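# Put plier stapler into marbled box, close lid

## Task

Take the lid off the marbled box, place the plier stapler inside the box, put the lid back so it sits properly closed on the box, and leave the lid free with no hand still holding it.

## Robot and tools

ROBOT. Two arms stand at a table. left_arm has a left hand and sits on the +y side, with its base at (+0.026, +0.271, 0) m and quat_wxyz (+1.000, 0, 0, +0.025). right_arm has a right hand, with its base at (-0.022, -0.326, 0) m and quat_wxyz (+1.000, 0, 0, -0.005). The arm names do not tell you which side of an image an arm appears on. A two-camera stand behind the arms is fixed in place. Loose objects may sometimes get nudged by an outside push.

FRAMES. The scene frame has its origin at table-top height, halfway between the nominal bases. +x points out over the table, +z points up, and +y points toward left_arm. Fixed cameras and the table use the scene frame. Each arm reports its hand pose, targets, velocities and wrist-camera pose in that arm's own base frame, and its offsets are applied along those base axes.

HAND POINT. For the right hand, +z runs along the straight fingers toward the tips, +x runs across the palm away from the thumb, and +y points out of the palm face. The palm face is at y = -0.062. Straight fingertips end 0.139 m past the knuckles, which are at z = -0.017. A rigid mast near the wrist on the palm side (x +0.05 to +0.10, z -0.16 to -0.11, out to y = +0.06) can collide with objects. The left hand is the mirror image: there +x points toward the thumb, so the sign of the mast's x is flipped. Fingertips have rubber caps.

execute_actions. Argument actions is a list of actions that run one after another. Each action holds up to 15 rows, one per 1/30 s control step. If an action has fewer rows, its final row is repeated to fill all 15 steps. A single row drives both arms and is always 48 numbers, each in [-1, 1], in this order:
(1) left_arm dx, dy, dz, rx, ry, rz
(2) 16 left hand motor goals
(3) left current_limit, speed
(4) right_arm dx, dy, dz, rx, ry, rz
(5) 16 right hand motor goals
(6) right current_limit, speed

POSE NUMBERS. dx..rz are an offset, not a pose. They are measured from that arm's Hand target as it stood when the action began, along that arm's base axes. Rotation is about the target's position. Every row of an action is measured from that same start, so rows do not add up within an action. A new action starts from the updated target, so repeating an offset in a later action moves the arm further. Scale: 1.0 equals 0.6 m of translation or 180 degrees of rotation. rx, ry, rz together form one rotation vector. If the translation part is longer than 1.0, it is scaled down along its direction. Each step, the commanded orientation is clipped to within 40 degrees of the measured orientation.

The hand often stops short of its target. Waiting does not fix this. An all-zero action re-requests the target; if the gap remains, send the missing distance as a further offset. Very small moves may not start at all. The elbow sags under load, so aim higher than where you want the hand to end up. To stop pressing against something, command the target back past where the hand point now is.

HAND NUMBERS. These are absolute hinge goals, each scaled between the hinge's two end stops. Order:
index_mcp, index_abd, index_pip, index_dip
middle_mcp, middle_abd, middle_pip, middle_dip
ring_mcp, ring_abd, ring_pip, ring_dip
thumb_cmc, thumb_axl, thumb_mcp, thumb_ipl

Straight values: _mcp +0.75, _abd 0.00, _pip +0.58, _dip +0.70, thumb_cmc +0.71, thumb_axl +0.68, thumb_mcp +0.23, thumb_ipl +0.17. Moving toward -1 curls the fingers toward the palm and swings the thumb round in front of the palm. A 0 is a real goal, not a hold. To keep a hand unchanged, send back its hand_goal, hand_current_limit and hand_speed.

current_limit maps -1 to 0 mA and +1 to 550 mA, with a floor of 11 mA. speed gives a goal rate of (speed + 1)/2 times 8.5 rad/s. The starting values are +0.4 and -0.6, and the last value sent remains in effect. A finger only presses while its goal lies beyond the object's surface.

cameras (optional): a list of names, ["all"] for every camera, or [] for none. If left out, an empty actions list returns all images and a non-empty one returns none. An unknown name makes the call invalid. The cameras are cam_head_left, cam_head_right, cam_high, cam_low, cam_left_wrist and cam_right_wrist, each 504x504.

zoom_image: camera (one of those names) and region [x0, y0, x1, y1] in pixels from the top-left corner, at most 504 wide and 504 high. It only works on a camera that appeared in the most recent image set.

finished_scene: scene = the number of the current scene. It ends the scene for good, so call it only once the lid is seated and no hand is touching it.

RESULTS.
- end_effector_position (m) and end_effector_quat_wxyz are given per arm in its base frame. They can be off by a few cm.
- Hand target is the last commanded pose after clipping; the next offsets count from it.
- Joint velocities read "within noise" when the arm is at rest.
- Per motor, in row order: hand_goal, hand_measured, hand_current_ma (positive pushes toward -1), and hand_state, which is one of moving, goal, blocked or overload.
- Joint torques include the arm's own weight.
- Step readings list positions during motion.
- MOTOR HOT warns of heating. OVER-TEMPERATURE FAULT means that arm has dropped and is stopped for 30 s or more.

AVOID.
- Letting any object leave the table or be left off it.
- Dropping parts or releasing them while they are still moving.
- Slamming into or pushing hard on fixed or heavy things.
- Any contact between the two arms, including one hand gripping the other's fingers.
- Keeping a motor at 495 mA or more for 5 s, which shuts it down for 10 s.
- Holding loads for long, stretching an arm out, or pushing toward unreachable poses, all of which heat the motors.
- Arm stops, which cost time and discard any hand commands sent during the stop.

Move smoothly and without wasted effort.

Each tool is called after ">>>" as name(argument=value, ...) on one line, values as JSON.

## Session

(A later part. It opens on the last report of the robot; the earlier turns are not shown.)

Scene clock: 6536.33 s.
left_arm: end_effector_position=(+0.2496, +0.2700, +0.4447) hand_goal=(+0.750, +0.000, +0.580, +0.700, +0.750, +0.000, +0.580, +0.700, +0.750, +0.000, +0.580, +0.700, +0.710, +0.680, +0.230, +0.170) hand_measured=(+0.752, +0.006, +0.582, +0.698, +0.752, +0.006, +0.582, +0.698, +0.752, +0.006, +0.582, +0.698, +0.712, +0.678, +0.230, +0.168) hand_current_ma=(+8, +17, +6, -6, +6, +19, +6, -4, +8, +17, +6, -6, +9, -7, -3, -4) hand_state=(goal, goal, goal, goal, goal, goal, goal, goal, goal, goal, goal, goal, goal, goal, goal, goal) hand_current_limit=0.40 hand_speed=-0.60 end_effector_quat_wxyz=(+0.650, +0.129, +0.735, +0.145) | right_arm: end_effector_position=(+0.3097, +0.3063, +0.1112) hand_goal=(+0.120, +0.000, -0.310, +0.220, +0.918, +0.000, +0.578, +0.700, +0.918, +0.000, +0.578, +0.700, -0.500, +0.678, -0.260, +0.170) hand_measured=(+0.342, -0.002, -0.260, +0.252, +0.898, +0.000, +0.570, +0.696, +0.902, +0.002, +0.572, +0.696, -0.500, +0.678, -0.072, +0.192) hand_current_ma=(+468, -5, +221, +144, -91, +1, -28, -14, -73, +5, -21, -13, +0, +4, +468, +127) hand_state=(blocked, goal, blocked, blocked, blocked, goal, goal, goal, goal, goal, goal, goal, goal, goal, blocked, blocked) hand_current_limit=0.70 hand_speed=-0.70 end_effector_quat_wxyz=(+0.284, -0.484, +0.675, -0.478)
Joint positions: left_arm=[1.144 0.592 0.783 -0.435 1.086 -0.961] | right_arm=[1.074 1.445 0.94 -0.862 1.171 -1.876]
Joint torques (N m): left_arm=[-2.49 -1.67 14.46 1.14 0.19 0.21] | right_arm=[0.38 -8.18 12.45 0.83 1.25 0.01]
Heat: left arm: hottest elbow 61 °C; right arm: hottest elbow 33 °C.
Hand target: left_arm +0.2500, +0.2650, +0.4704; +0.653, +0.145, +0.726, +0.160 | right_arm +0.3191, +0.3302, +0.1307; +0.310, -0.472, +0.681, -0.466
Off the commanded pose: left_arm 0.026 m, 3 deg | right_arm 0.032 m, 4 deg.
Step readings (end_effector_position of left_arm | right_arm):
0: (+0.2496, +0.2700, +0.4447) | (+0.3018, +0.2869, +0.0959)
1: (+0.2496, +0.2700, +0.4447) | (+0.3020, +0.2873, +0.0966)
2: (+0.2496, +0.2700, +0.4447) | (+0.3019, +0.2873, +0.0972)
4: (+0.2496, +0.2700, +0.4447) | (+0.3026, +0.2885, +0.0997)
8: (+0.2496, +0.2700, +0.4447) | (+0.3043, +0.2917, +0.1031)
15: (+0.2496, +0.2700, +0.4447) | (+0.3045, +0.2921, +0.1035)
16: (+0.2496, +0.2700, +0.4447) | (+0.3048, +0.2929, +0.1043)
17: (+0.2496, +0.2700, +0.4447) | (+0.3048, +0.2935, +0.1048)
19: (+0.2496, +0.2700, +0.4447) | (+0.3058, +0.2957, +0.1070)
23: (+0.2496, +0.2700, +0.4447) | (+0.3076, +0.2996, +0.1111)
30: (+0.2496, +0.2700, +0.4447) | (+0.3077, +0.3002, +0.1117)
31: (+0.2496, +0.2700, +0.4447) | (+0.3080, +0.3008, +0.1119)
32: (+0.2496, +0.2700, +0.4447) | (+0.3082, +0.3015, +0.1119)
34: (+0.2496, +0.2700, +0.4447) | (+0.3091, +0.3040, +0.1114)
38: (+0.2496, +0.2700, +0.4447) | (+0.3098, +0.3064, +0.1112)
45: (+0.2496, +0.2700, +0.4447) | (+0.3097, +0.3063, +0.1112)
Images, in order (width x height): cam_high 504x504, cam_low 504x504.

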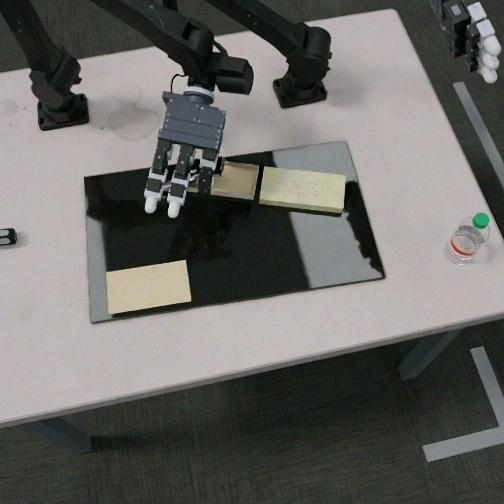

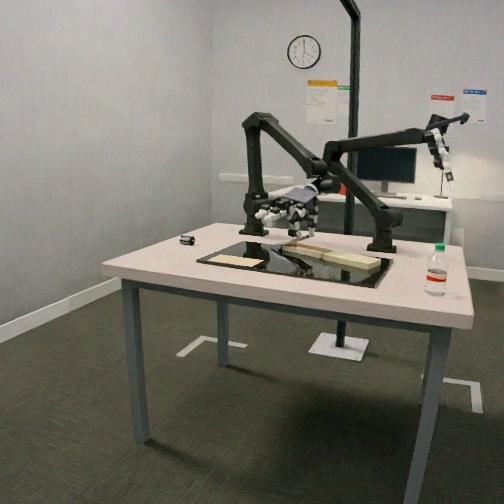

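>>> execute_actions(actions=[[[0,0,0,0,0,0,0.75,0,0.58,0.7,0.75,0,0.58,0.7,0.75,0,0.58,0.7,0.71,0.68,0.23,0.17,0.4,-0.6,0.0,0.004,0.018,0,0,0.0,0.12,0,-0.31,0.22,0.918,0,0.578,0.7,0.918,0,0.578,0.7,-0.5,0.678,-0.26,0.17,0.7,-0.7]],[[0,0,0,0,0,0,0.75,0,0.58,0.7,0.75,0,0.58,0.7,0.75,0,0.58,0.7,0.71,0.68,0.23,0.17,0.4,-0.6,0.005,0.016,0.002,0,0,0.003,0.12,0,-0.31,0.22,0.918,0,0.578,0.7,0.918,0,0.578,0.7,-0.5,0.678,-0.26,0.17,0.7,-0.7]],[[0,0,0,0,0,0,0.75,0,0.58,0.7,0.75,0,0.58,0.7,0.75,0,0.58,0.7,0.71,0.68,0.23,0.17,0.4,-0.6,0.005,0.016,0,0,0,0.003,0.12,0,-0.31,0.22,0.918,0,0.578,0.7,0.918,0,0.578,0.7,-0.5,0.678,-0.26,0.17,0.7,-0.7]]], cameras=["cam_high","cam_low"])

>>> zoom_image(camera="cam_high", region=[120, 130, 270, 280])

>>> zoom_image(camera="cam_low", region=[220, 200, 340, 296])

Scene clock: 6556.03 s.
left_arm: end_effector_position=(+0.2496, +0.2700, +0.4447) hand_goal=(+0.750, +0.000, +0.580, +0.700, +0.750, +0.000, +0.580, +0.700, +0.750, +0.000, +0.580, +0.700, +0.710, +0.680, +0.230, +0.170) hand_measured=(+0.752, +0.006, +0.582, +0.698, +0.752, +0.006, +0.582, +0.698, +0.752, +0.006, +0.582, +0.698, +0.712, +0.678, +0.230, +0.168) hand_current_ma=(+8, +17, +6, -6, +6, +19, +6, -4, +8, +17, +6, -6, +9, -7, -3, -4) hand_state=(goal, goal, goal, goal, goal, goal, goal, goal, goal, goal, goal, goal, goal, goal, goal, goal) hand_current_limit=0.40 hand_speed=-0.60 end_effector_quat_wxyz=(+0.650, +0.129, +0.735, +0.145) | right_arm: end_effector_position=(+0.3165, +0.3283, +0.1217) hand_goal=(+0.120, +0.000, -0.310, +0.220, +0.918, +0.000, +0.578, +0.700, +0.918, +0.000, +0.578, +0.700, -0.500, +0.678, -0.260, +0.170) hand_measured=(+0.342, -0.002, -0.260, +0.252, +0.898, +0.000, +0.570, +0.696, +0.902, +0.002, +0.572, +0.696, -0.502, +0.678, -0.072, +0.192) hand_current_ma=(+468, -5, +221, +144, -91, +1, -28, -14, -73, +5, -21, -13, -6, +4, +468, +127) hand_state=(blocked, goal, blocked, blocked, blocked, goal, goal, goal, goal, goal, goal, goal, goal, goal, blocked, blocked) hand_current_limit=0.70 hand_speed=-0.70 end_effector_quat_wxyz=(+0.289, -0.491, +0.671, -0.475)
Joint positions: left_arm=[1.144 0.592 0.783 -0.435 1.086 -0.961] | right_arm=[1.083 1.477 1.005 -0.873 1.168 -1.901]
Joint torques (N m): left_arm=[-2.67 -0.91 14.67 1.21 0.2 0.24] | right_arm=[0.26 -9.05 12.81 0.76 1.28 0.03]
Heat: left arm: hottest elbow 61 °C; right arm: hottest elbow 34 °C.
Hand target: left_arm +0.2500, +0.2650, +0.4704; +0.653, +0.145, +0.726, +0.160 | right_arm +0.3252, +0.3518, +0.1426; +0.314, -0.479, +0.677, -0.463
Off the commanded pose: left_arm 0.026 m, 3 deg | right_arm 0.033 m, 4 deg.
Step readings (end_effector_position of left_arm | right_arm):
0: (+0.2496, +0.2700, +0.4447) | (+0.3097, +0.3063, +0.1112)
1: (+0.2496, +0.2700, +0.4447) | (+0.3099, +0.3068, +0.1119)
2: (+0.2496, +0.2700, +0.4447) | (+0.3100, +0.3070, +0.1128)
4: (+0.2496, +0.2700, +0.4447) | (+0.3108, +0.3087, +0.1152)
8: (+0.2496, +0.2700, +0.4447) | (+0.3122, +0.3124, +0.1189)
15: (+0.2496, +0.2700, +0.4447) | (+0.3123, +0.3129, +0.1194)
16: (+0.2496, +0.2700, +0.4447) | (+0.3125, +0.3137, +0.1199)
17: (+0.2496, +0.2700, +0.4447) | (+0.3128, +0.3143, +0.1201)
19: (+0.2496, +0.2700, +0.4447) | (+0.3137, +0.3170, +0.1207)
23: (+0.2496, +0.2700, +0.4447) | (+0.3144, +0.3207, +0.1222)
30: (+0.2496, +0.2700, +0.4447) | (+0.3144, +0.3208, +0.1224)
31: (+0.2496, +0.2700, +0.4447) | (+0.3145, +0.3215, +0.1225)
32: (+0.2496, +0.2700, +0.4447) | (+0.3148, +0.3223, +0.1224)
34: (+0.2496, +0.2700, +0.4447) | (+0.3158, +0.3252, +0.1222)
38: (+0.2496, +0.2700, +0.4447) | (+0.3165, +0.3283, +0.1217)
45: (+0.2496, +0.2700, +0.4447) | (+0.3165, +0.3283, +0.1217)
Images, in order (width x height): cam_high 504x504, cam_low 504x504.

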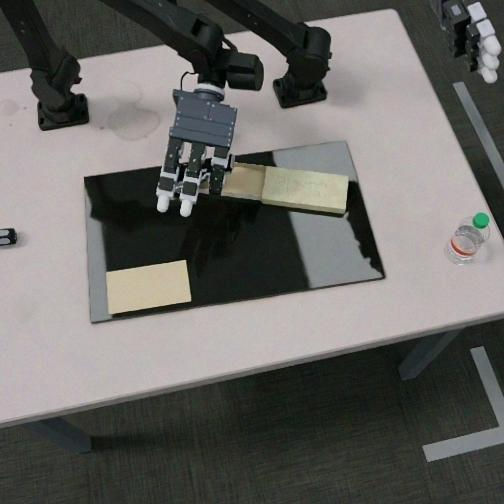

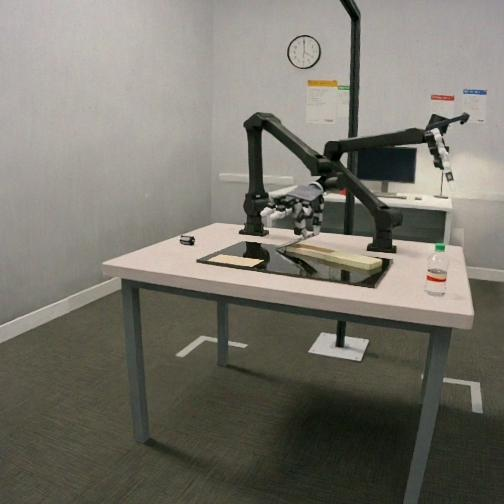

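Scaled by 3.360.

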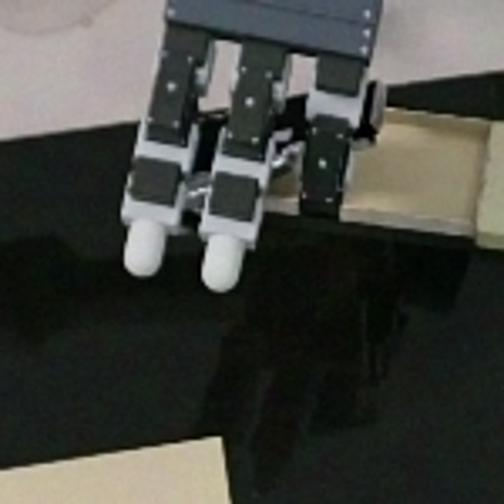

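Scaled by 4.200.

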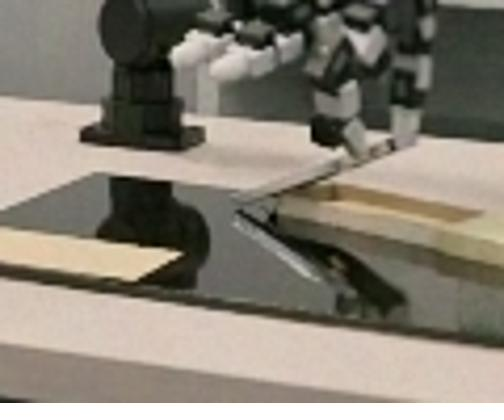

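>>> execute_actions(actions=[[[0,0,0,0,0,0,0.75,0,0.58,0.7,0.75,0,0.58,0.7,0.75,0,0.58,0.7,0.71,0.68,0.23,0.17,0.4,-0.6,0.0,0.0,-0.02,0,0,0.0,0.12,0,-0.31,0.22,0.918,0,0.578,0.7,0.918,0,0.578,0.7,-0.5,0.678,-0.26,0.17,0.7,-0.7]],[[0,0,0,0,0,0,0.75,0,0.58,0.7,0.75,0,0.58,0.7,0.75,0,0.58,0.7,0.71,0.68,0.23,0.17,0.4,-0.6,0.002,0.006,-0.02,0,0,0.003,0.12,0,-0.31,0.22,0.918,0,0.578,0.7,0.918,0,0.578,0.7,-0.5,0.678,-0.26,0.17,0.7,-0.7]]], cameras=["cam_high","cam_low"])

>>> zoom_image(camera="cam_high", region=[120, 130, 270, 280])

>>> zoom_image(camera="cam_low", region=[220, 200, 340, 296])

Scene clock: 6580.30 s.
left_arm: end_effector_position=(+0.2496, +0.2700, +0.4447) hand_goal=(+0.750, +0.000, +0.580, +0.700, +0.750, +0.000, +0.580, +0.700, +0.750, +0.000, +0.580, +0.700, +0.710, +0.680, +0.230, +0.170) hand_measured=(+0.752, +0.006, +0.582, +0.698, +0.752, +0.006, +0.582, +0.698, +0.752, +0.006, +0.582, +0.698, +0.712, +0.678, +0.230, +0.168) hand_current_ma=(+8, +17, +6, -6, +6, +19, +6, -4, +8, +17, +6, -6, +9, -7, -3, -4) hand_state=(goal, goal, goal, goal, goal, goal, goal, goal, goal, goal, goal, goal, goal, goal, goal, goal) hand_current_limit=0.40 hand_speed=-0.60 end_effector_quat_wxyz=(+0.650, +0.129, +0.735, +0.145) | right_arm: end_effector_position=(+0.3237, +0.3437, +0.1129) hand_goal=(+0.120, +0.000, -0.310, +0.220, +0.918, +0.000, +0.578, +0.700, +0.918, +0.000, +0.578, +0.700, -0.500, +0.678, -0.260, +0.170) hand_measured=(+0.160, -0.002, -0.298, +0.224, +0.898, +0.000, +0.570, +0.696, +0.902, +0.002, +0.572, +0.696, -0.502, +0.676, -0.202, +0.180) hand_current_ma=(+183, -6, +46, +18, -91, +1, -28, -14, -73, +5, -21, -13, -10, -4, +337, +54) hand_state=(blocked, goal, goal, goal, blocked, goal, goal, goal, goal, goal, goal, goal, goal, goal, blocked, goal) hand_current_limit=0.70 hand_speed=-0.70 end_effector_quat_wxyz=(+0.306, -0.483, +0.674, -0.467)
Joint positions: left_arm=[1.144 0.592 0.783 -0.435 1.086 -0.961] | right_arm=[1.085 1.507 1.005 -0.788 1.168 -1.916]
Joint torques (N m): left_arm=[-3.14 -1.55 14.68 1.26 0.24 0.23] | right_arm=[-0.09 -8.88 9.76 0.94 1.18 0]
Heat: left arm: hottest elbow 61 °C; right arm: hottest elbow 33 °C.
Hand target: left_arm +0.2500, +0.2650, +0.4704; +0.653, +0.145, +0.726, +0.160 | right_arm +0.3264, +0.3553, +0.1187; +0.316, -0.482, +0.674, -0.461
Off the commanded pose: left_arm 0.026 m, 3 deg | right_arm 0.013 m, 1 deg.
Step readings (end_effector_position of left_arm | right_arm):
0: (+0.2496, +0.2700, +0.4447) | (+0.3165, +0.3283, +0.1217)
1: (+0.2496, +0.2700, +0.4447) | (+0.3168, +0.3289, +0.1215)
2: (+0.2496, +0.2700, +0.4447) | (+0.3173, +0.3299, +0.1211)
4: (+0.2496, +0.2700, +0.4447) | (+0.3184, +0.3319, +0.1194)
8: (+0.2496, +0.2700, +0.4447) | (+0.3191, +0.3333, +0.1166)
15: (+0.2496, +0.2700, +0.4447) | (+0.3191, +0.3333, +0.1165)
16: (+0.2496, +0.2700, +0.4447) | (+0.3196, +0.3345, +0.1163)
17: (+0.2496, +0.2700, +0.4447) | (+0.3207, +0.3365, +0.1160)
19: (+0.2496, +0.2700, +0.4447) | (+0.3229, +0.3406, +0.1144)
23: (+0.2496, +0.2700, +0.4447) | (+0.3235, +0.3435, +0.1128)
30: (+0.2496, +0.2700, +0.4447) | (+0.3237, +0.3438, +0.1129)
Images, in order (width x height): cam_high 504x504, cam_low 504x504.

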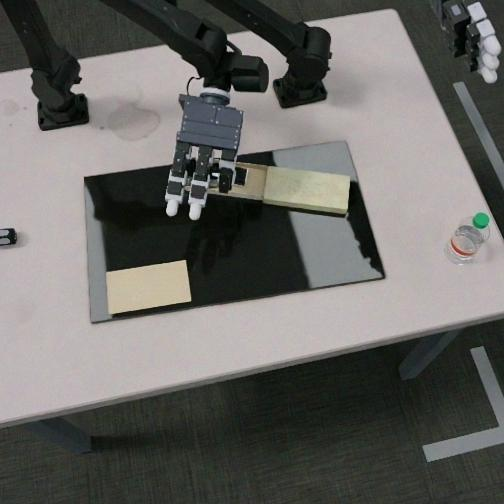

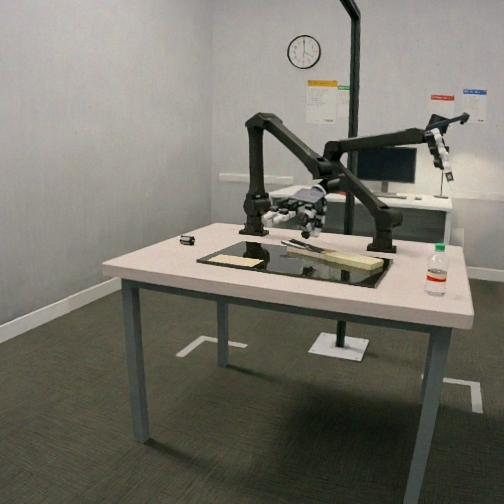

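Scaled by 3.360.

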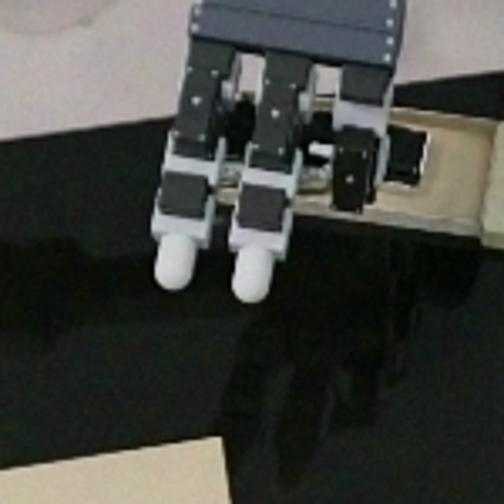

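Scaled by 4.200.

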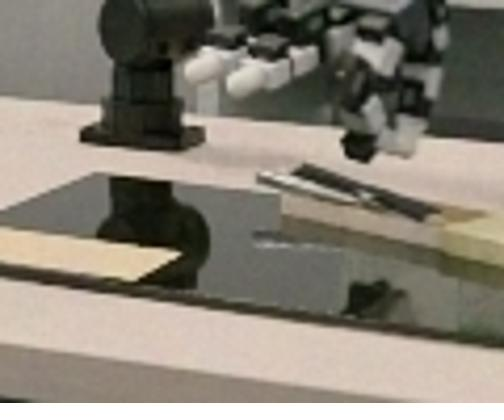

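>>> execute_actions(actions=[[[0,0,0,0,0,0,0.75,0,0.58,0.7,0.75,0,0.58,0.7,0.75,0,0.58,0.7,0.71,0.68,0.23,0.17,0.4,-0.6,0.0,0.0,0.04,0,0,0.0,0.46,0,-0.25,0.28,0.918,0,0.578,0.7,0.918,0,0.578,0.7,-0.5,0.678,0.1,0.17,0.2,-0.5]],[[0,0,0,0,0,0,0.75,0,0.58,0.7,0.75,0,0.58,0.7,0.75,0,0.58,0.7,0.71,0.68,0.23,0.17,0.4,-0.6,0.05,-0.13,0.04,0,0,0.0,0.46,0,-0.25,0.28,0.918,0,0.578,0.7,0.918,0,0.578,0.7,0,0.678,0.1,0.17,0.2,-0.5]]], cameras=["cam_high","cam_low","cam_right_wrist","cam_head_left"])

>>> zoom_image(camera="cam_high", region=[120, 130, 270, 280])

>>> zoom_image(camera="cam_low", region=[260, 220, 380, 290])

>>> zoom_image(camera="cam_head_left", region=[200, 240, 340, 380])

Scene clock: 6607.03 s.
left_arm: end_effector_position=(+0.2496, +0.2700, +0.4447) hand_goal=(+0.750, +0.000, +0.580, +0.700, +0.750, +0.000, +0.580, +0.700, +0.750, +0.000, +0.580, +0.700, +0.710, +0.680, +0.230, +0.170) hand_measured=(+0.752, +0.006, +0.582, +0.698, +0.752, +0.006, +0.582, +0.698, +0.752, +0.006, +0.582, +0.698, +0.712, +0.678, +0.230, +0.168) hand_current_ma=(+8, +17, +6, -6, +6, +19, +6, -4, +8, +17, +6, -6, +9, -7, -3, -4) hand_state=(goal, goal, goal, goal, goal, goal, goal, goal, goal, goal, goal, goal, goal, goal, goal, goal) hand_current_limit=0.40 hand_speed=-0.60 end_effector_quat_wxyz=(+0.650, +0.129, +0.735, +0.145) | right_arm: end_effector_position=(+0.3512, +0.2693, +0.1595) hand_goal=(+0.460, +0.000, -0.250, +0.280, +0.918, +0.000, +0.578, +0.700, +0.918, +0.000, +0.578, +0.700, +0.000, +0.678, +0.100, +0.170) hand_measured=(+0.454, +0.000, -0.252, +0.278, +0.900, +0.002, +0.572, +0.696, +0.904, +0.002, +0.572, +0.696, -0.010, +0.678, +0.098, +0.172) hand_current_ma=(-27, -1, -6, -9, -81, +4, -27, -14, -62, +5, -19, -13, -44, -4, -10, +8) hand_state=(goal, goal, goal, goal, goal, goal, goal, goal, goal, goal, goal, goal, goal, goal, goal, goal) hand_current_limit=0.20 hand_speed=-0.50 end_effector_quat_wxyz=(+0.288, -0.460, +0.694, -0.473)
Joint positions: left_arm=[1.144 0.592 0.783 -0.435 1.086 -0.961] | right_arm=[0.931 1.323 0.942 -0.744 1.129 -2.095]
Joint torques (N m): left_arm=[-2.78 -1.03 14.71 1.25 0.21 0.2] | right_arm=[0.03 -7.18 10.48 1.18 1.08 0.03]
Heat: left arm: hottest elbow 61 °C; right arm: hottest elbow 32 °C.
Hand target: left_arm +0.2500, +0.2650, +0.4704; +0.653, +0.145, +0.726, +0.160 | right_arm +0.3563, +0.2774, +0.1667; +0.316, -0.482, +0.674, -0.461
Off the commanded pose: left_arm 0.026 m, 3 deg | right_arm 0.012 m, 5 deg.
joint sent to its limit (right arm) — joint 6 (wrist roll), lower limit. The joint targets are off in orientation, not in position.
Step readings (end_effector_position of left_arm | right_arm):
0: (+0.2496, +0.2700, +0.4447) | (+0.3236, +0.3437, +0.1129)
1: (+0.2496, +0.2700, +0.4447) | (+0.3233, +0.3432, +0.1135)
2: (+0.2496, +0.2700, +0.4447) | (+0.3225, +0.3419, +0.1138)
4: (+0.2496, +0.2700, +0.4447) | (+0.3216, +0.3401, +0.1158)
8: (+0.2496, +0.2700, +0.4447) | (+0.3216, +0.3403, +0.1202)
15: (+0.2496, +0.2700, +0.4447) | (+0.3219, +0.3408, +0.1215)
16: (+0.2496, +0.2700, +0.4447) | (+0.3234, +0.3365, +0.1223)
17: (+0.2496, +0.2700, +0.4447) | (+0.3249, +0.3328, +0.1225)
19: (+0.2496, +0.2700, +0.4447) | (+0.3347, +0.3039, +0.1329)
23: (+0.2496, +0.2700, +0.4447) | (+0.3571, +0.2647, +0.1626)
30: (+0.2496, +0.2700, +0.4447) | (+0.3527, +0.2679, +0.1615)
camera_calibration:
cam_right_wrist: T_world_to_cam=[[0.113412, 0.793579, -0.597805, -0.124675], [-0.248197, 0.605239, 0.756362, -0.246806], [0.962048, 0.0625932, 0.265605, -0.273419], [0, 0, 0, 1]] pos_world=[0.215925, 0.26543, 0.184765]
Images, in order (width x height): cam_head_left 504x504, cam_high 504x504, cam_low 504x504, cam_right_wrist 504x504.

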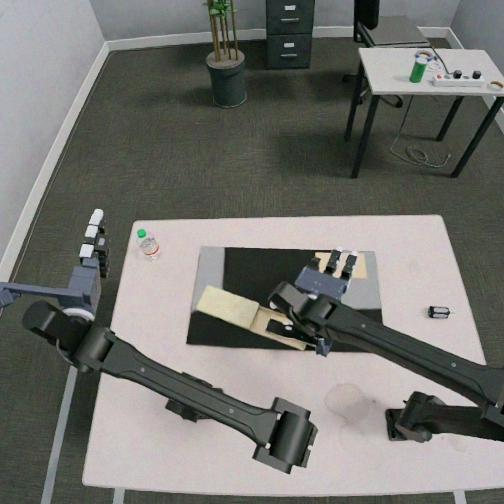

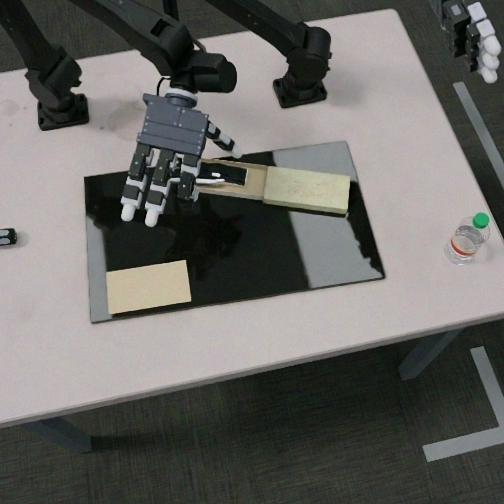

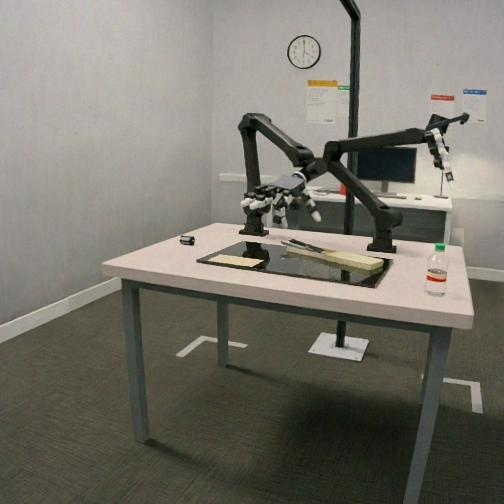

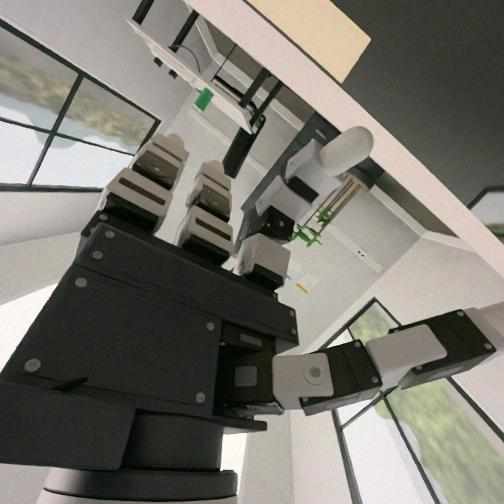

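Scaled by 3.360.

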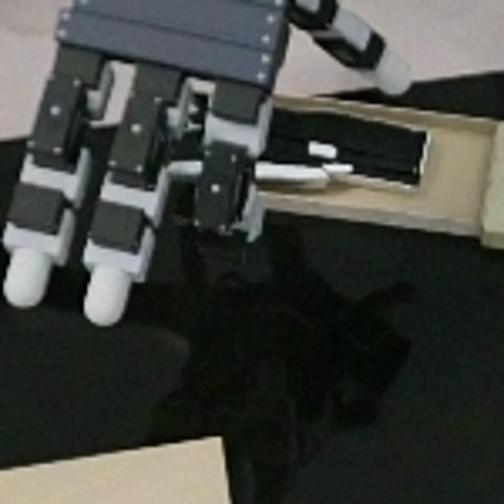

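Scaled by 4.200.

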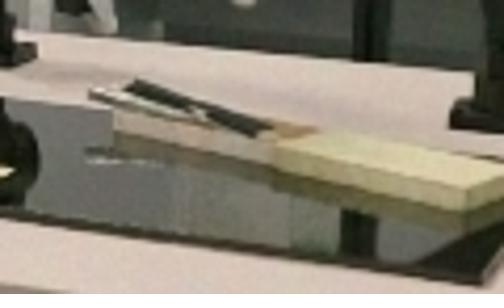

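Scaled by 3.600.

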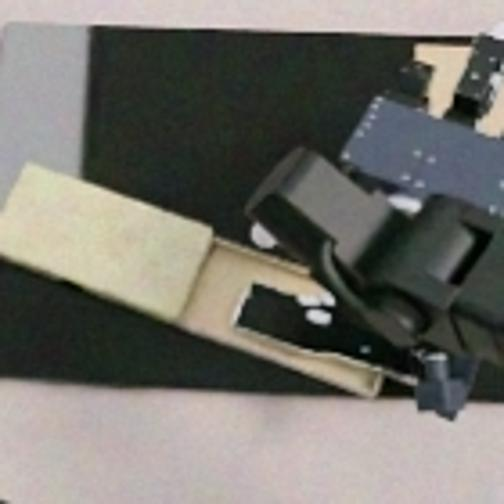

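>>> execute_actions(actions=[[[0,0,0,0,0,0,0.75,0,0.58,0.7,0.75,0,0.58,0.7,0.75,0,0.58,0.7,0.71,0.68,0.23,0.17,0.4,-0.6,0.0,-0.13,-0.03,0,0,0.0,0.202,0,0.215,0.555,0.918,0,0.578,0.7,0.918,0,0.578,0.7,0.6,0.678,0.23,0.17,0.2,-0.5]]], cameras=["cam_high","cam_head_left","cam_right_wrist"])

>>> zoom_image(camera="cam_high", region=[120, 130, 270, 280])

>>> zoom_image(camera="cam_head_left", region=[200, 240, 340, 380])

Scene clock: 6624.60 s.
left_arm: end_effector_position=(+0.2496, +0.2700, +0.4447) hand_goal=(+0.750, +0.000, +0.580, +0.700, +0.750, +0.000, +0.580, +0.700, +0.750, +0.000, +0.580, +0.700, +0.710, +0.680, +0.230, +0.170) hand_measured=(+0.752, +0.006, +0.582, +0.698, +0.752, +0.006, +0.582, +0.698, +0.752, +0.006, +0.582, +0.698, +0.712, +0.678, +0.230, +0.168) hand_current_ma=(+8, +17, +6, -6, +6, +19, +6, -4, +8, +17, +6, -6, +9, -7, -3, -4) hand_state=(goal, goal, goal, goal, goal, goal, goal, goal, goal, goal, goal, goal, goal, goal, goal, goal) hand_current_limit=0.40 hand_speed=-0.60 end_effector_quat_wxyz=(+0.650, +0.129, +0.735, +0.145) | right_arm: end_effector_position=(+0.3501, +0.1905, +0.1384) hand_goal=(+0.202, +0.000, +0.216, +0.556, +0.918, +0.000, +0.578, +0.700, +0.918, +0.000, +0.578, +0.700, +0.600, +0.678, +0.230, +0.170) hand_measured=(+0.200, +0.000, +0.212, +0.554, +0.902, +0.002, +0.572, +0.696, +0.906, +0.002, +0.574, +0.696, +0.582, +0.678, +0.224, +0.172) hand_current_ma=(-8, +1, -13, -10, -69, +5, -25, -13, -51, +5, -17, -12, -74, -4, -32, +7) hand_state=(goal, goal, goal, goal, goal, goal, goal, goal, goal, goal, goal, goal, goal, goal, goal, goal) hand_current_limit=0.20 hand_speed=-0.50 end_effector_quat_wxyz=(+0.254, -0.420, +0.720, -0.491)
Joint positions: left_arm=[1.144 0.592 0.783 -0.435 1.086 -0.961] | right_arm=[0.807 1.226 0.801 -0.709 1.128 -2.098]
Joint torques (N m): left_arm=[-2.61 -0.79 14.6 1.36 0.26 0.17] | right_arm=[0.21 -6.42 10.25 1.26 1.02 0.06]
Heat: left arm: hottest elbow 61 °C; right arm: hottest elbow 33 °C.
Hand target: left_arm +0.2500, +0.2650, +0.4704; +0.653, +0.145, +0.726, +0.160 | right_arm +0.3564, +0.1994, +0.1488; +0.316, -0.482, +0.674, -0.461
Off the commanded pose: left_arm 0.026 m, 3 deg | right_arm 0.015 m, 12 deg.
joint sent to its limit (right arm) — joint 6 (wrist roll), lower limit. The joint targets are off in orientation, not in position.
Step readings (end_effector_position of left_arm | right_arm):
0: (+0.2496, +0.2700, +0.4447) | (+0.3511, +0.2692, +0.1595)
1: (+0.2496, +0.2700, +0.4447) | (+0.3503, +0.2631, +0.1553)
2: (+0.2496, +0.2700, +0.4447) | (+0.3501, +0.2576, +0.1527)
4: (+0.2496, +0.2700, +0.4447) | (+0.3476, +0.2248, +0.1439)
8: (+0.2496, +0.2700, +0.4447) | (+0.3513, +0.1872, +0.1382)
15: (+0.2496, +0.2700, +0.4447) | (+0.3504, +0.1901, +0.1384)
camera_calibration:
cam_right_wrist: T_world_to_cam=[[0.204279, 0.768191, -0.606756, -0.100448], [-0.165055, 0.637981, 0.752155, -0.218152], [0.964897, -0.0535012, 0.25712, -0.239513], [0, 0, 0, 1]] pos_world=[0.215618, 0.203526, 0.16472]
Images, in order (width x height): cam_head_left 504x504, cam_high 504x504, cam_right_wrist 504x504.

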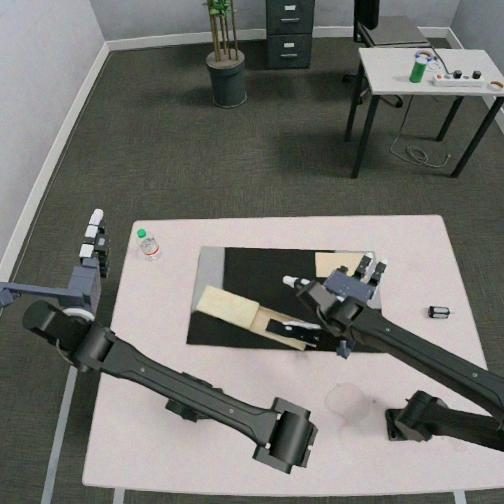

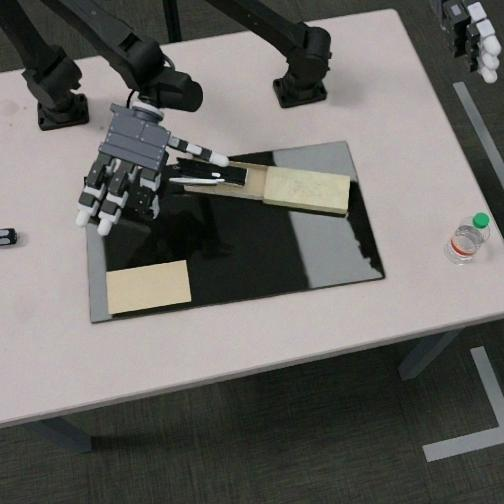

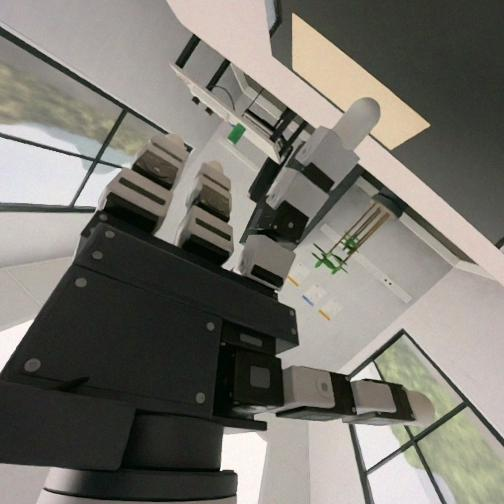

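Scaled by 3.360.

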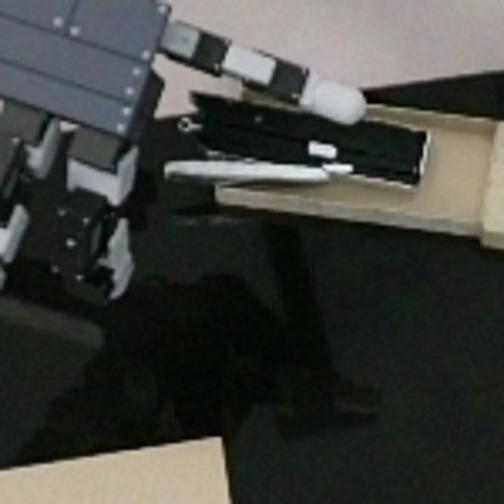

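Scaled by 3.600.

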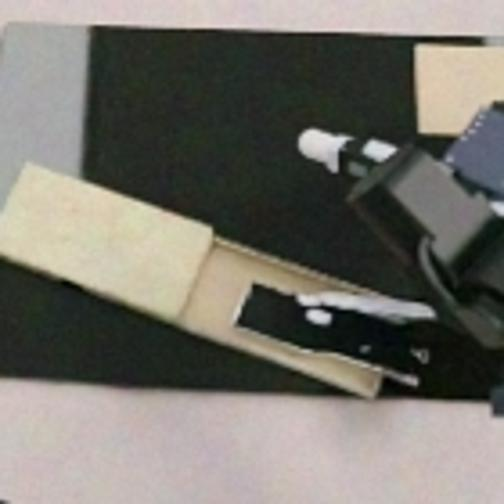

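>>> execute_actions(actions=[[[0,0,0,0,0,0,0.75,0,0.58,0.7,0.75,0,0.58,0.7,0.75,0,0.58,0.7,0.71,0.68,0.23,0.17,0.4,-0.6,-0.13,0.005,0,0,0,0.0,0.202,0,0.215,0.555,0.918,0,0.578,0.7,0.918,0,0.578,0.7,0.6,0.678,0.23,0.17,0.2,-0.5]],[[0,0,0,0,0,0,0.75,0,0.58,0.7,0.75,0,0.58,0.7,0.75,0,0.58,0.7,0.71,0.68,0.23,0.17,0.4,-0.6,-0.12,0.01,-0.02,0,0,0.0,0.202,0,0.215,0.555,0.918,0,0.578,0.7,0.918,0,0.578,0.7,0.6,0.678,0.23,0.17,0.2,-0.5]]], cameras=["cam_high","cam_head_left","cam_right_wrist","cam_low"])

>>> zoom_image(camera="cam_high", region=[120, 130, 270, 280])

>>> zoom_image(camera="cam_low", region=[240, 200, 360, 290])

Scene clock: 6698.87 s.
left_arm: end_effector_position=(+0.2496, +0.2700, +0.4447) hand_goal=(+0.750, +0.000, +0.580, +0.700, +0.750, +0.000, +0.580, +0.700, +0.750, +0.000, +0.580, +0.700, +0.710, +0.680, +0.230, +0.170) hand_measured=(+0.752, +0.006, +0.582, +0.698, +0.752, +0.006, +0.582, +0.698, +0.752, +0.006, +0.582, +0.698, +0.712, +0.678, +0.230, +0.168) hand_current_ma=(+8, +17, +6, -6, +6, +19, +6, -4, +8, +17, +6, -6, +9, -7, -3, -4) hand_state=(goal, goal, goal, goal, goal, goal, goal, goal, goal, goal, goal, goal, goal, goal, goal, goal) hand_current_limit=0.40 hand_speed=-0.60 end_effector_quat_wxyz=(+0.650, +0.129, +0.735, +0.145) | right_arm: end_effector_position=(+0.2009, +0.1944, +0.1215) hand_goal=(+0.202, +0.000, +0.216, +0.556, +0.918, +0.000, +0.578, +0.700, +0.918, +0.000, +0.578, +0.700, +0.600, +0.678, +0.230, +0.170) hand_measured=(+0.198, +0.002, +0.214, +0.554, +0.904, +0.002, +0.572, +0.696, +0.908, +0.002, +0.574, +0.696, +0.592, +0.678, +0.228, +0.170) hand_current_ma=(-19, +4, -3, -9, -57, +5, -22, -13, -45, +4, -16, -12, -33, -4, -14, +3) hand_state=(goal, goal, goal, goal, goal, goal, goal, goal, goal, goal, goal, goal, goal, goal, goal, goal) hand_current_limit=0.20 hand_speed=-0.50 end_effector_quat_wxyz=(+0.305, -0.496, +0.666, -0.466)
Joint positions: left_arm=[1.144 0.592 0.783 -0.435 1.086 -0.961] | right_arm=[1.247 1.038 0.634 -1.233 1.179 -1.559]
Joint torques (N m): left_arm=[-2.37 -1.49 14.52 1.29 0.28 0.26] | right_arm=[-0.38 -3.25 11.79 -0.49 1.38 0.18]
Heat: left arm: hottest elbow 61 °C; right arm: hottest elbow 34 °C.
Hand target: left_arm +0.2500, +0.2650, +0.4704; +0.653, +0.145, +0.726, +0.160 | right_arm +0.2063, +0.2083, +0.1367; +0.316, -0.482, +0.674, -0.461
Off the commanded pose: left_arm 0.026 m, 3 deg | right_arm 0.021 m, 2 deg.
Step readings (end_effector_position of left_arm | right_arm):
0: (+0.2496, +0.2700, +0.4447) | (+0.3501, +0.1905, +0.1384)
1: (+0.2496, +0.2700, +0.4447) | (+0.3437, +0.1900, +0.1355)
2: (+0.2496, +0.2700, +0.4447) | (+0.3354, +0.1902, +0.1349)
4: (+0.2496, +0.2700, +0.4447) | (+0.3034, +0.1926, +0.1321)
8: (+0.2496, +0.2700, +0.4447) | (+0.2734, +0.2029, +0.1421)
15: (+0.2496, +0.2700, +0.4447) | (+0.2741, +0.2015, +0.1435)
16: (+0.2496, +0.2700, +0.4447) | (+0.2691, +0.1985, +0.1410)
17: (+0.2496, +0.2700, +0.4447) | (+0.2604, +0.1960, +0.1411)
19: (+0.2496, +0.2700, +0.4447) | (+0.2305, +0.1973, +0.1339)
23: (+0.2496, +0.2700, +0.4447) | (+0.2003, +0.1981, +0.1278)
30: (+0.2496, +0.2700, +0.4447) | (+0.1979, +0.1885, +0.1177)
camera_calibration:
cam_right_wrist: T_world_to_cam=[[0.0356374, 0.78777, -0.614938, -0.0520149], [-0.303725, 0.59476, 0.744319, -0.195407], [0.952093, 0.160246, 0.260461, -0.130323], [0, 0, 0, 1]] pos_world=[0.0665836, 0.17808, 0.147404]
Images, in order (width x height): cam_head_left 504x504, cam_high 504x504, cam_low 504x504, cam_right_wrist 504x504.

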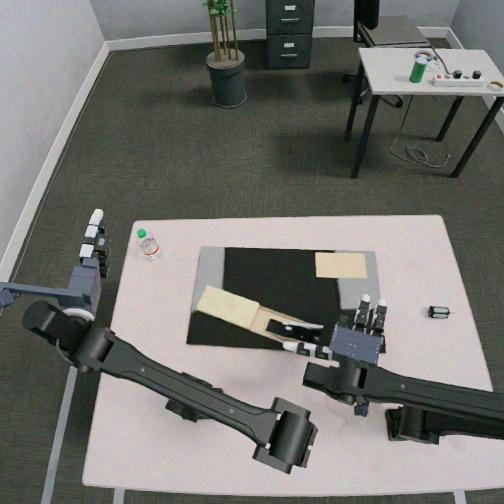

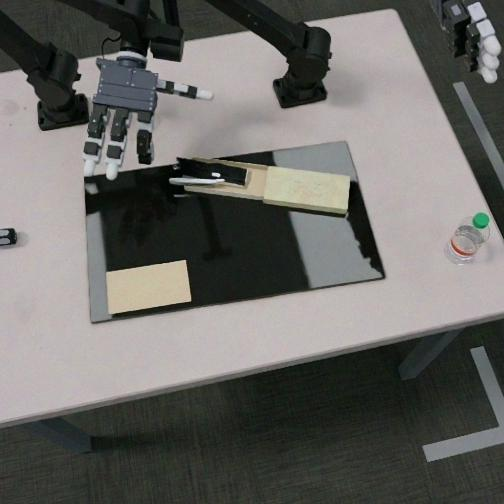

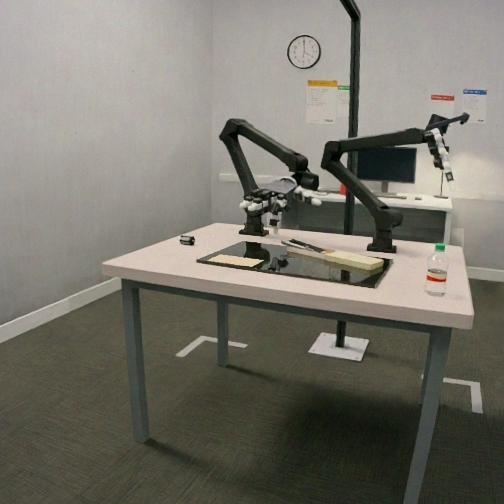

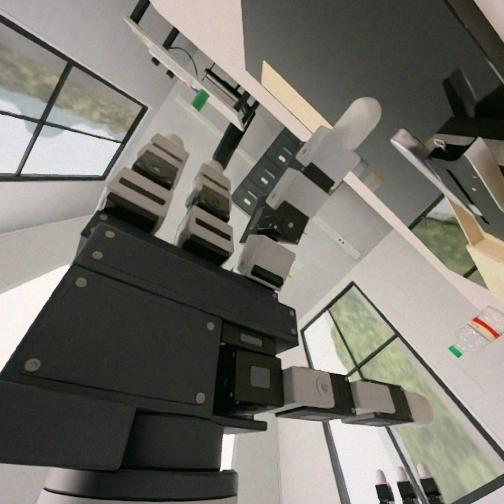

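Scaled by 3.360.

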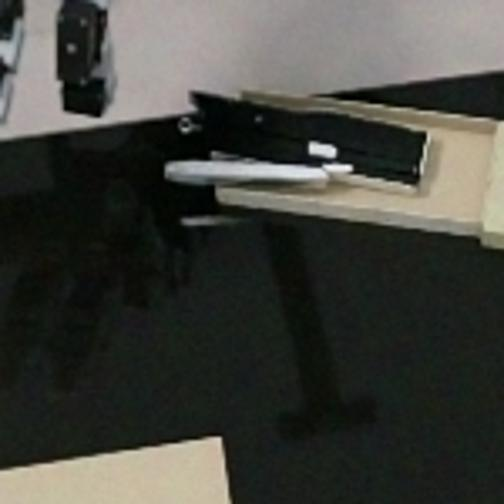

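Scaled by 4.200.

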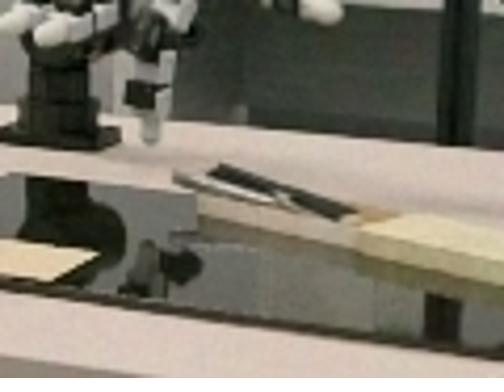

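>>> execute_actions(actions=[[[0,0,0,0,0,0,0.75,0,0.58,0.7,0.75,0,0.58,0.7,0.75,0,0.58,0.7,0.71,0.68,0.23,0.17,0.4,-0.6,0,0,-0.045,0,0,0.0,0.202,0,0.215,0.555,0.918,0,0.578,0.7,0.918,0,0.578,0.7,0.6,0.678,0.23,0.17,0.2,-0.5]],[[0,0,0,0,0,0,0.75,0,0.58,0.7,0.75,0,0.58,0.7,0.75,0,0.58,0.7,0.71,0.68,0.23,0.17,0.4,-0.6,0.0,0.022,-0.01,0,0,0.0,0.202,0,0.215,0.555,0.918,0,0.578,0.7,0.918,0,0.578,0.7,0.6,0.678,0.23,0.17,0.2,-0.5]]], cameras=["cam_high","cam_low"])

>>> zoom_image(camera="cam_high", region=[120, 130, 270, 280])

>>> zoom_image(camera="cam_low", region=[240, 200, 360, 290])

Scene clock: 6727.83 s.
left_arm: end_effector_position=(+0.2496, +0.2700, +0.4447) hand_goal=(+0.750, +0.000, +0.580, +0.700, +0.750, +0.000, +0.580, +0.700, +0.750, +0.000, +0.580, +0.700, +0.710, +0.680, +0.230, +0.170) hand_measured=(+0.752, +0.006, +0.582, +0.698, +0.752, +0.006, +0.582, +0.698, +0.752, +0.006, +0.582, +0.698, +0.712, +0.678, +0.230, +0.168) hand_current_ma=(+8, +17, +6, -6, +6, +19, +6, -4, +8, +17, +6, -6, +9, -7, -3, -4) hand_state=(goal, goal, goal, goal, goal, goal, goal, goal, goal, goal, goal, goal, goal, goal, goal, goal) hand_current_limit=0.40 hand_speed=-0.60 end_effector_quat_wxyz=(+0.650, +0.129, +0.735, +0.145) | right_arm: end_effector_position=(+0.2034, +0.2077, +0.0948) hand_goal=(+0.202, +0.000, +0.216, +0.556, +0.918, +0.000, +0.578, +0.700, +0.918, +0.000, +0.578, +0.700, +0.600, +0.678, +0.230, +0.170) hand_measured=(+0.198, +0.002, +0.214, +0.554, +0.904, +0.002, +0.572, +0.696, +0.908, +0.002, +0.574, +0.696, +0.592, +0.678, +0.228, +0.170) hand_current_ma=(-19, +4, -3, -9, -57, +5, -22, -13, -45, +4, -16, -12, -34, -4, -14, +3) hand_state=(goal, goal, goal, goal, goal, goal, goal, goal, goal, goal, goal, goal, goal, goal, goal, goal) hand_current_limit=0.20 hand_speed=-0.50 end_effector_quat_wxyz=(+0.301, -0.491, +0.668, -0.472)
Joint positions: left_arm=[1.144 0.592 0.783 -0.435 1.086 -0.961] | right_arm=[1.26 1.154 0.629 -1.189 1.184 -1.482]
Joint torques (N m): left_arm=[-2.9 -1.2 14.56 1.59 0.18 0.15] | right_arm=[0.38 -4.42 9.58 0.1 1.25 0.16]
Heat: left arm: hottest elbow 61 °C; right arm: hottest elbow 33 °C.
Hand target: left_arm +0.2500, +0.2650, +0.4704; +0.653, +0.145, +0.726, +0.160 | right_arm +0.2063, +0.2215, +0.1038; +0.316, -0.482, +0.674, -0.461
Off the commanded pose: left_arm 0.026 m, 3 deg | right_arm 0.017 m, 2 deg.
Step readings (end_effector_position of left_arm | right_arm):
0: (+0.2496, +0.2700, +0.4447) | (+0.2009, +0.1945, +0.1215)
1: (+0.2496, +0.2700, +0.4447) | (+0.2015, +0.1955, +0.1208)
2: (+0.2496, +0.2700, +0.4447) | (+0.2028, +0.1978, +0.1198)
4: (+0.2496, +0.2700, +0.4447) | (+0.2042, +0.2017, +0.1147)
8: (+0.2496, +0.2700, +0.4447) | (+0.2048, +0.2032, +0.1080)
15: (+0.2496, +0.2700, +0.4447) | (+0.2049, +0.2033, +0.1078)
16: (+0.2496, +0.2700, +0.4447) | (+0.2048, +0.2039, +0.1070)
17: (+0.2496, +0.2700, +0.4447) | (+0.2045, +0.2050, +0.1056)
19: (+0.2496, +0.2700, +0.4447) | (+0.2039, +0.2060, +0.1003)
23: (+0.2496, +0.2700, +0.4447) | (+0.2031, +0.2070, +0.0946)
30: (+0.2496, +0.2700, +0.4447) | (+0.2033, +0.2076, +0.0947)
Images, in order (width x height): cam_high 504x504, cam_low 504x504.

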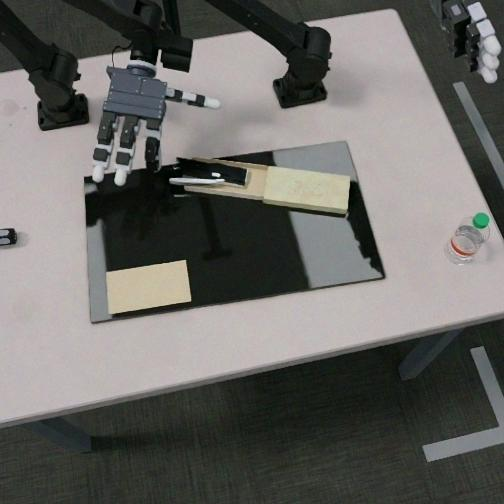

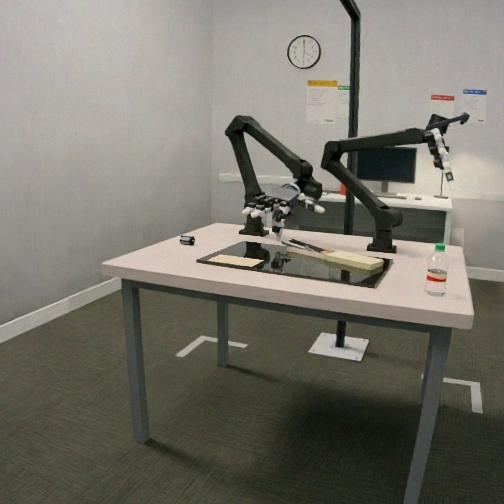

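Scaled by 3.360.

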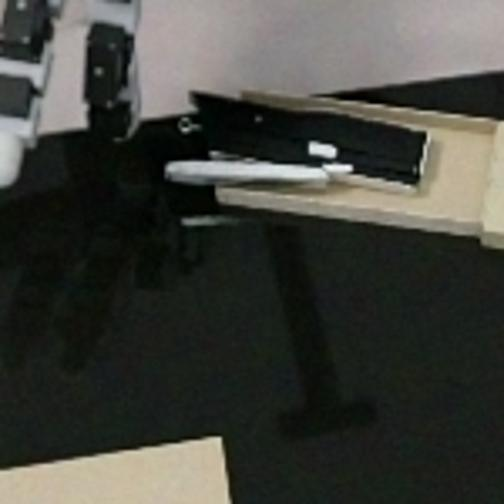

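Scaled by 4.200.

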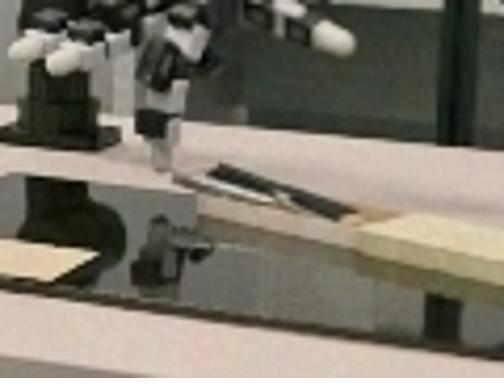

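>>> execute_actions(actions=[[[0,0,0,0,0,0,0.75,0,0.58,0.7,0.75,0,0.58,0.7,0.75,0,0.58,0.7,0.71,0.68,0.23,0.17,0.4,-0.6,-0.017,0.03,-0.002,0,0,0.0,0.202,0,0.215,0.555,0.918,0,0.578,0.7,0.918,0,0.578,0.7,0.6,0.678,0.23,0.17,0.2,-0.5]],[[0,0,0,0,0,0,0.75,0,0.58,0.7,0.75,0,0.58,0.7,0.75,0,0.58,0.7,0.71,0.68,0.23,0.17,0.4,-0.6,0.003,0.025,0,0,0,0.0,0.202,0,0.215,0.555,0.918,0,0.578,0.7,0.918,0,0.578,0.7,0.6,0.678,0.23,0.17,0.2,-0.5]]], cameras=["cam_high","cam_low"])

>>> zoom_image(camera="cam_high", region=[120, 130, 270, 280])

>>> zoom_image(camera="cam_low", region=[240, 200, 360, 290])

Scene clock: 6747.43 s.
left_arm: end_effector_position=(+0.2496, +0.2700, +0.4447) hand_goal=(+0.750, +0.000, +0.580, +0.700, +0.750, +0.000, +0.580, +0.700, +0.750, +0.000, +0.580, +0.700, +0.710, +0.680, +0.230, +0.170) hand_measured=(+0.752, +0.006, +0.582, +0.698, +0.752, +0.006, +0.582, +0.698, +0.752, +0.006, +0.582, +0.698, +0.712, +0.678, +0.230, +0.168) hand_current_ma=(+8, +17, +6, -6, +6, +19, +6, -4, +8, +17, +6, -6, +9, -7, -3, -4) hand_state=(goal, goal, goal, goal, goal, goal, goal, goal, goal, goal, goal, goal, goal, goal, goal, goal) hand_current_limit=0.40 hand_speed=-0.60 end_effector_quat_wxyz=(+0.650, +0.129, +0.735, +0.145) | right_arm: end_effector_position=(+0.1963, +0.2412, +0.0926) hand_goal=(+0.202, +0.000, +0.216, +0.556, +0.918, +0.000, +0.578, +0.700, +0.918, +0.000, +0.578, +0.700, +0.600, +0.678, +0.230, +0.170) hand_measured=(+0.198, +0.000, +0.214, +0.554, +0.904, +0.002, +0.572, +0.696, +0.908, +0.002, +0.574, +0.696, +0.592, +0.678, +0.228, +0.170) hand_current_ma=(-19, +3, -3, -9, -57, +3, -22, -13, -45, +3, -15, -12, -33, -4, -14, +3) hand_state=(goal, goal, goal, goal, goal, goal, goal, goal, goal, goal, goal, goal, goal, goal, goal, goal) hand_current_limit=0.20 hand_speed=-0.50 end_effector_quat_wxyz=(+0.307, -0.487, +0.671, -0.468)
Joint positions: left_arm=[1.144 0.592 0.783 -0.435 1.086 -0.961] | right_arm=[1.321 1.272 0.709 -1.28 1.172 -1.324]
Joint torques (N m): left_arm=[-2.73 -1.14 14.63 1.31 0.19 0.23] | right_arm=[0.38 -5.48 9.87 -0.94 1.2 0.18]
Heat: left arm: hottest elbow 61 °C; right arm: hottest elbow 32 °C.
Hand target: left_arm +0.2500, +0.2650, +0.4704; +0.653, +0.145, +0.726, +0.160 | right_arm +0.1979, +0.2546, +0.1026; +0.316, -0.482, +0.674, -0.461
Off the commanded pose: left_arm 0.026 m, 3 deg | right_arm 0.017 m, 2 deg.
Step readings (end_effector_position of left_arm | right_arm):
0: (+0.2496, +0.2700, +0.4447) | (+0.2034, +0.2077, +0.0948)
1: (+0.2496, +0.2700, +0.4447) | (+0.2020, +0.2087, +0.0945)
2: (+0.2496, +0.2700, +0.4447) | (+0.2001, +0.2100, +0.0946)
4: (+0.2496, +0.2700, +0.4447) | (+0.1949, +0.2165, +0.0925)
8: (+0.2496, +0.2700, +0.4447) | (+0.1917, +0.2246, +0.0901)
15: (+0.2496, +0.2700, +0.4447) | (+0.1922, +0.2246, +0.0906)
16: (+0.2496, +0.2700, +0.4447) | (+0.1924, +0.2261, +0.0910)
17: (+0.2496, +0.2700, +0.4447) | (+0.1927, +0.2275, +0.0911)
19: (+0.2496, +0.2700, +0.4447) | (+0.1943, +0.2336, +0.0917)
23: (+0.2496, +0.2700, +0.4447) | (+0.1962, +0.2404, +0.0923)
30: (+0.2496, +0.2700, +0.4447) | (+0.1962, +0.2411, +0.0925)
Images, in order (width x height): cam_high 504x504, cam_low 504x504.

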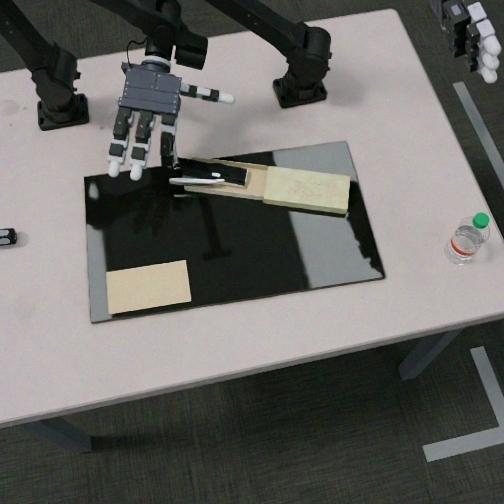

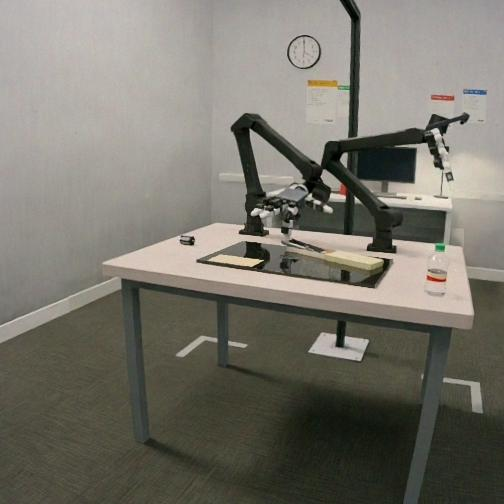

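Scaled by 3.360.

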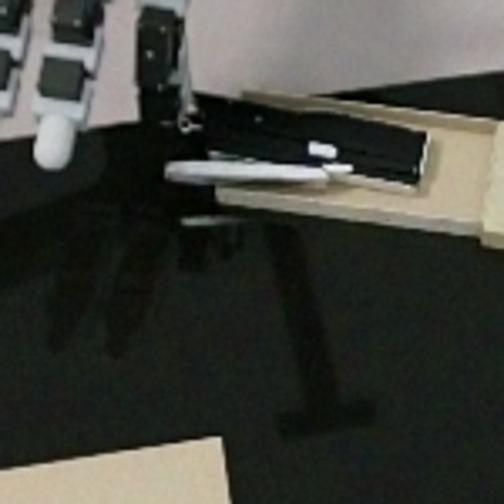

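Scaled by 4.200.

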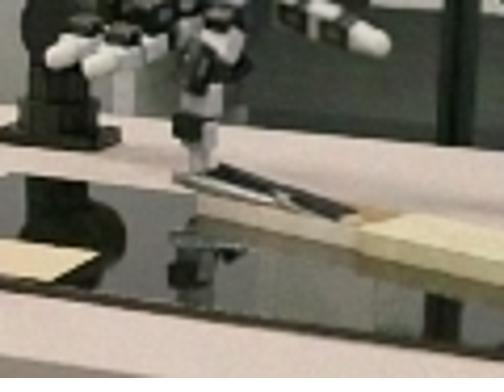

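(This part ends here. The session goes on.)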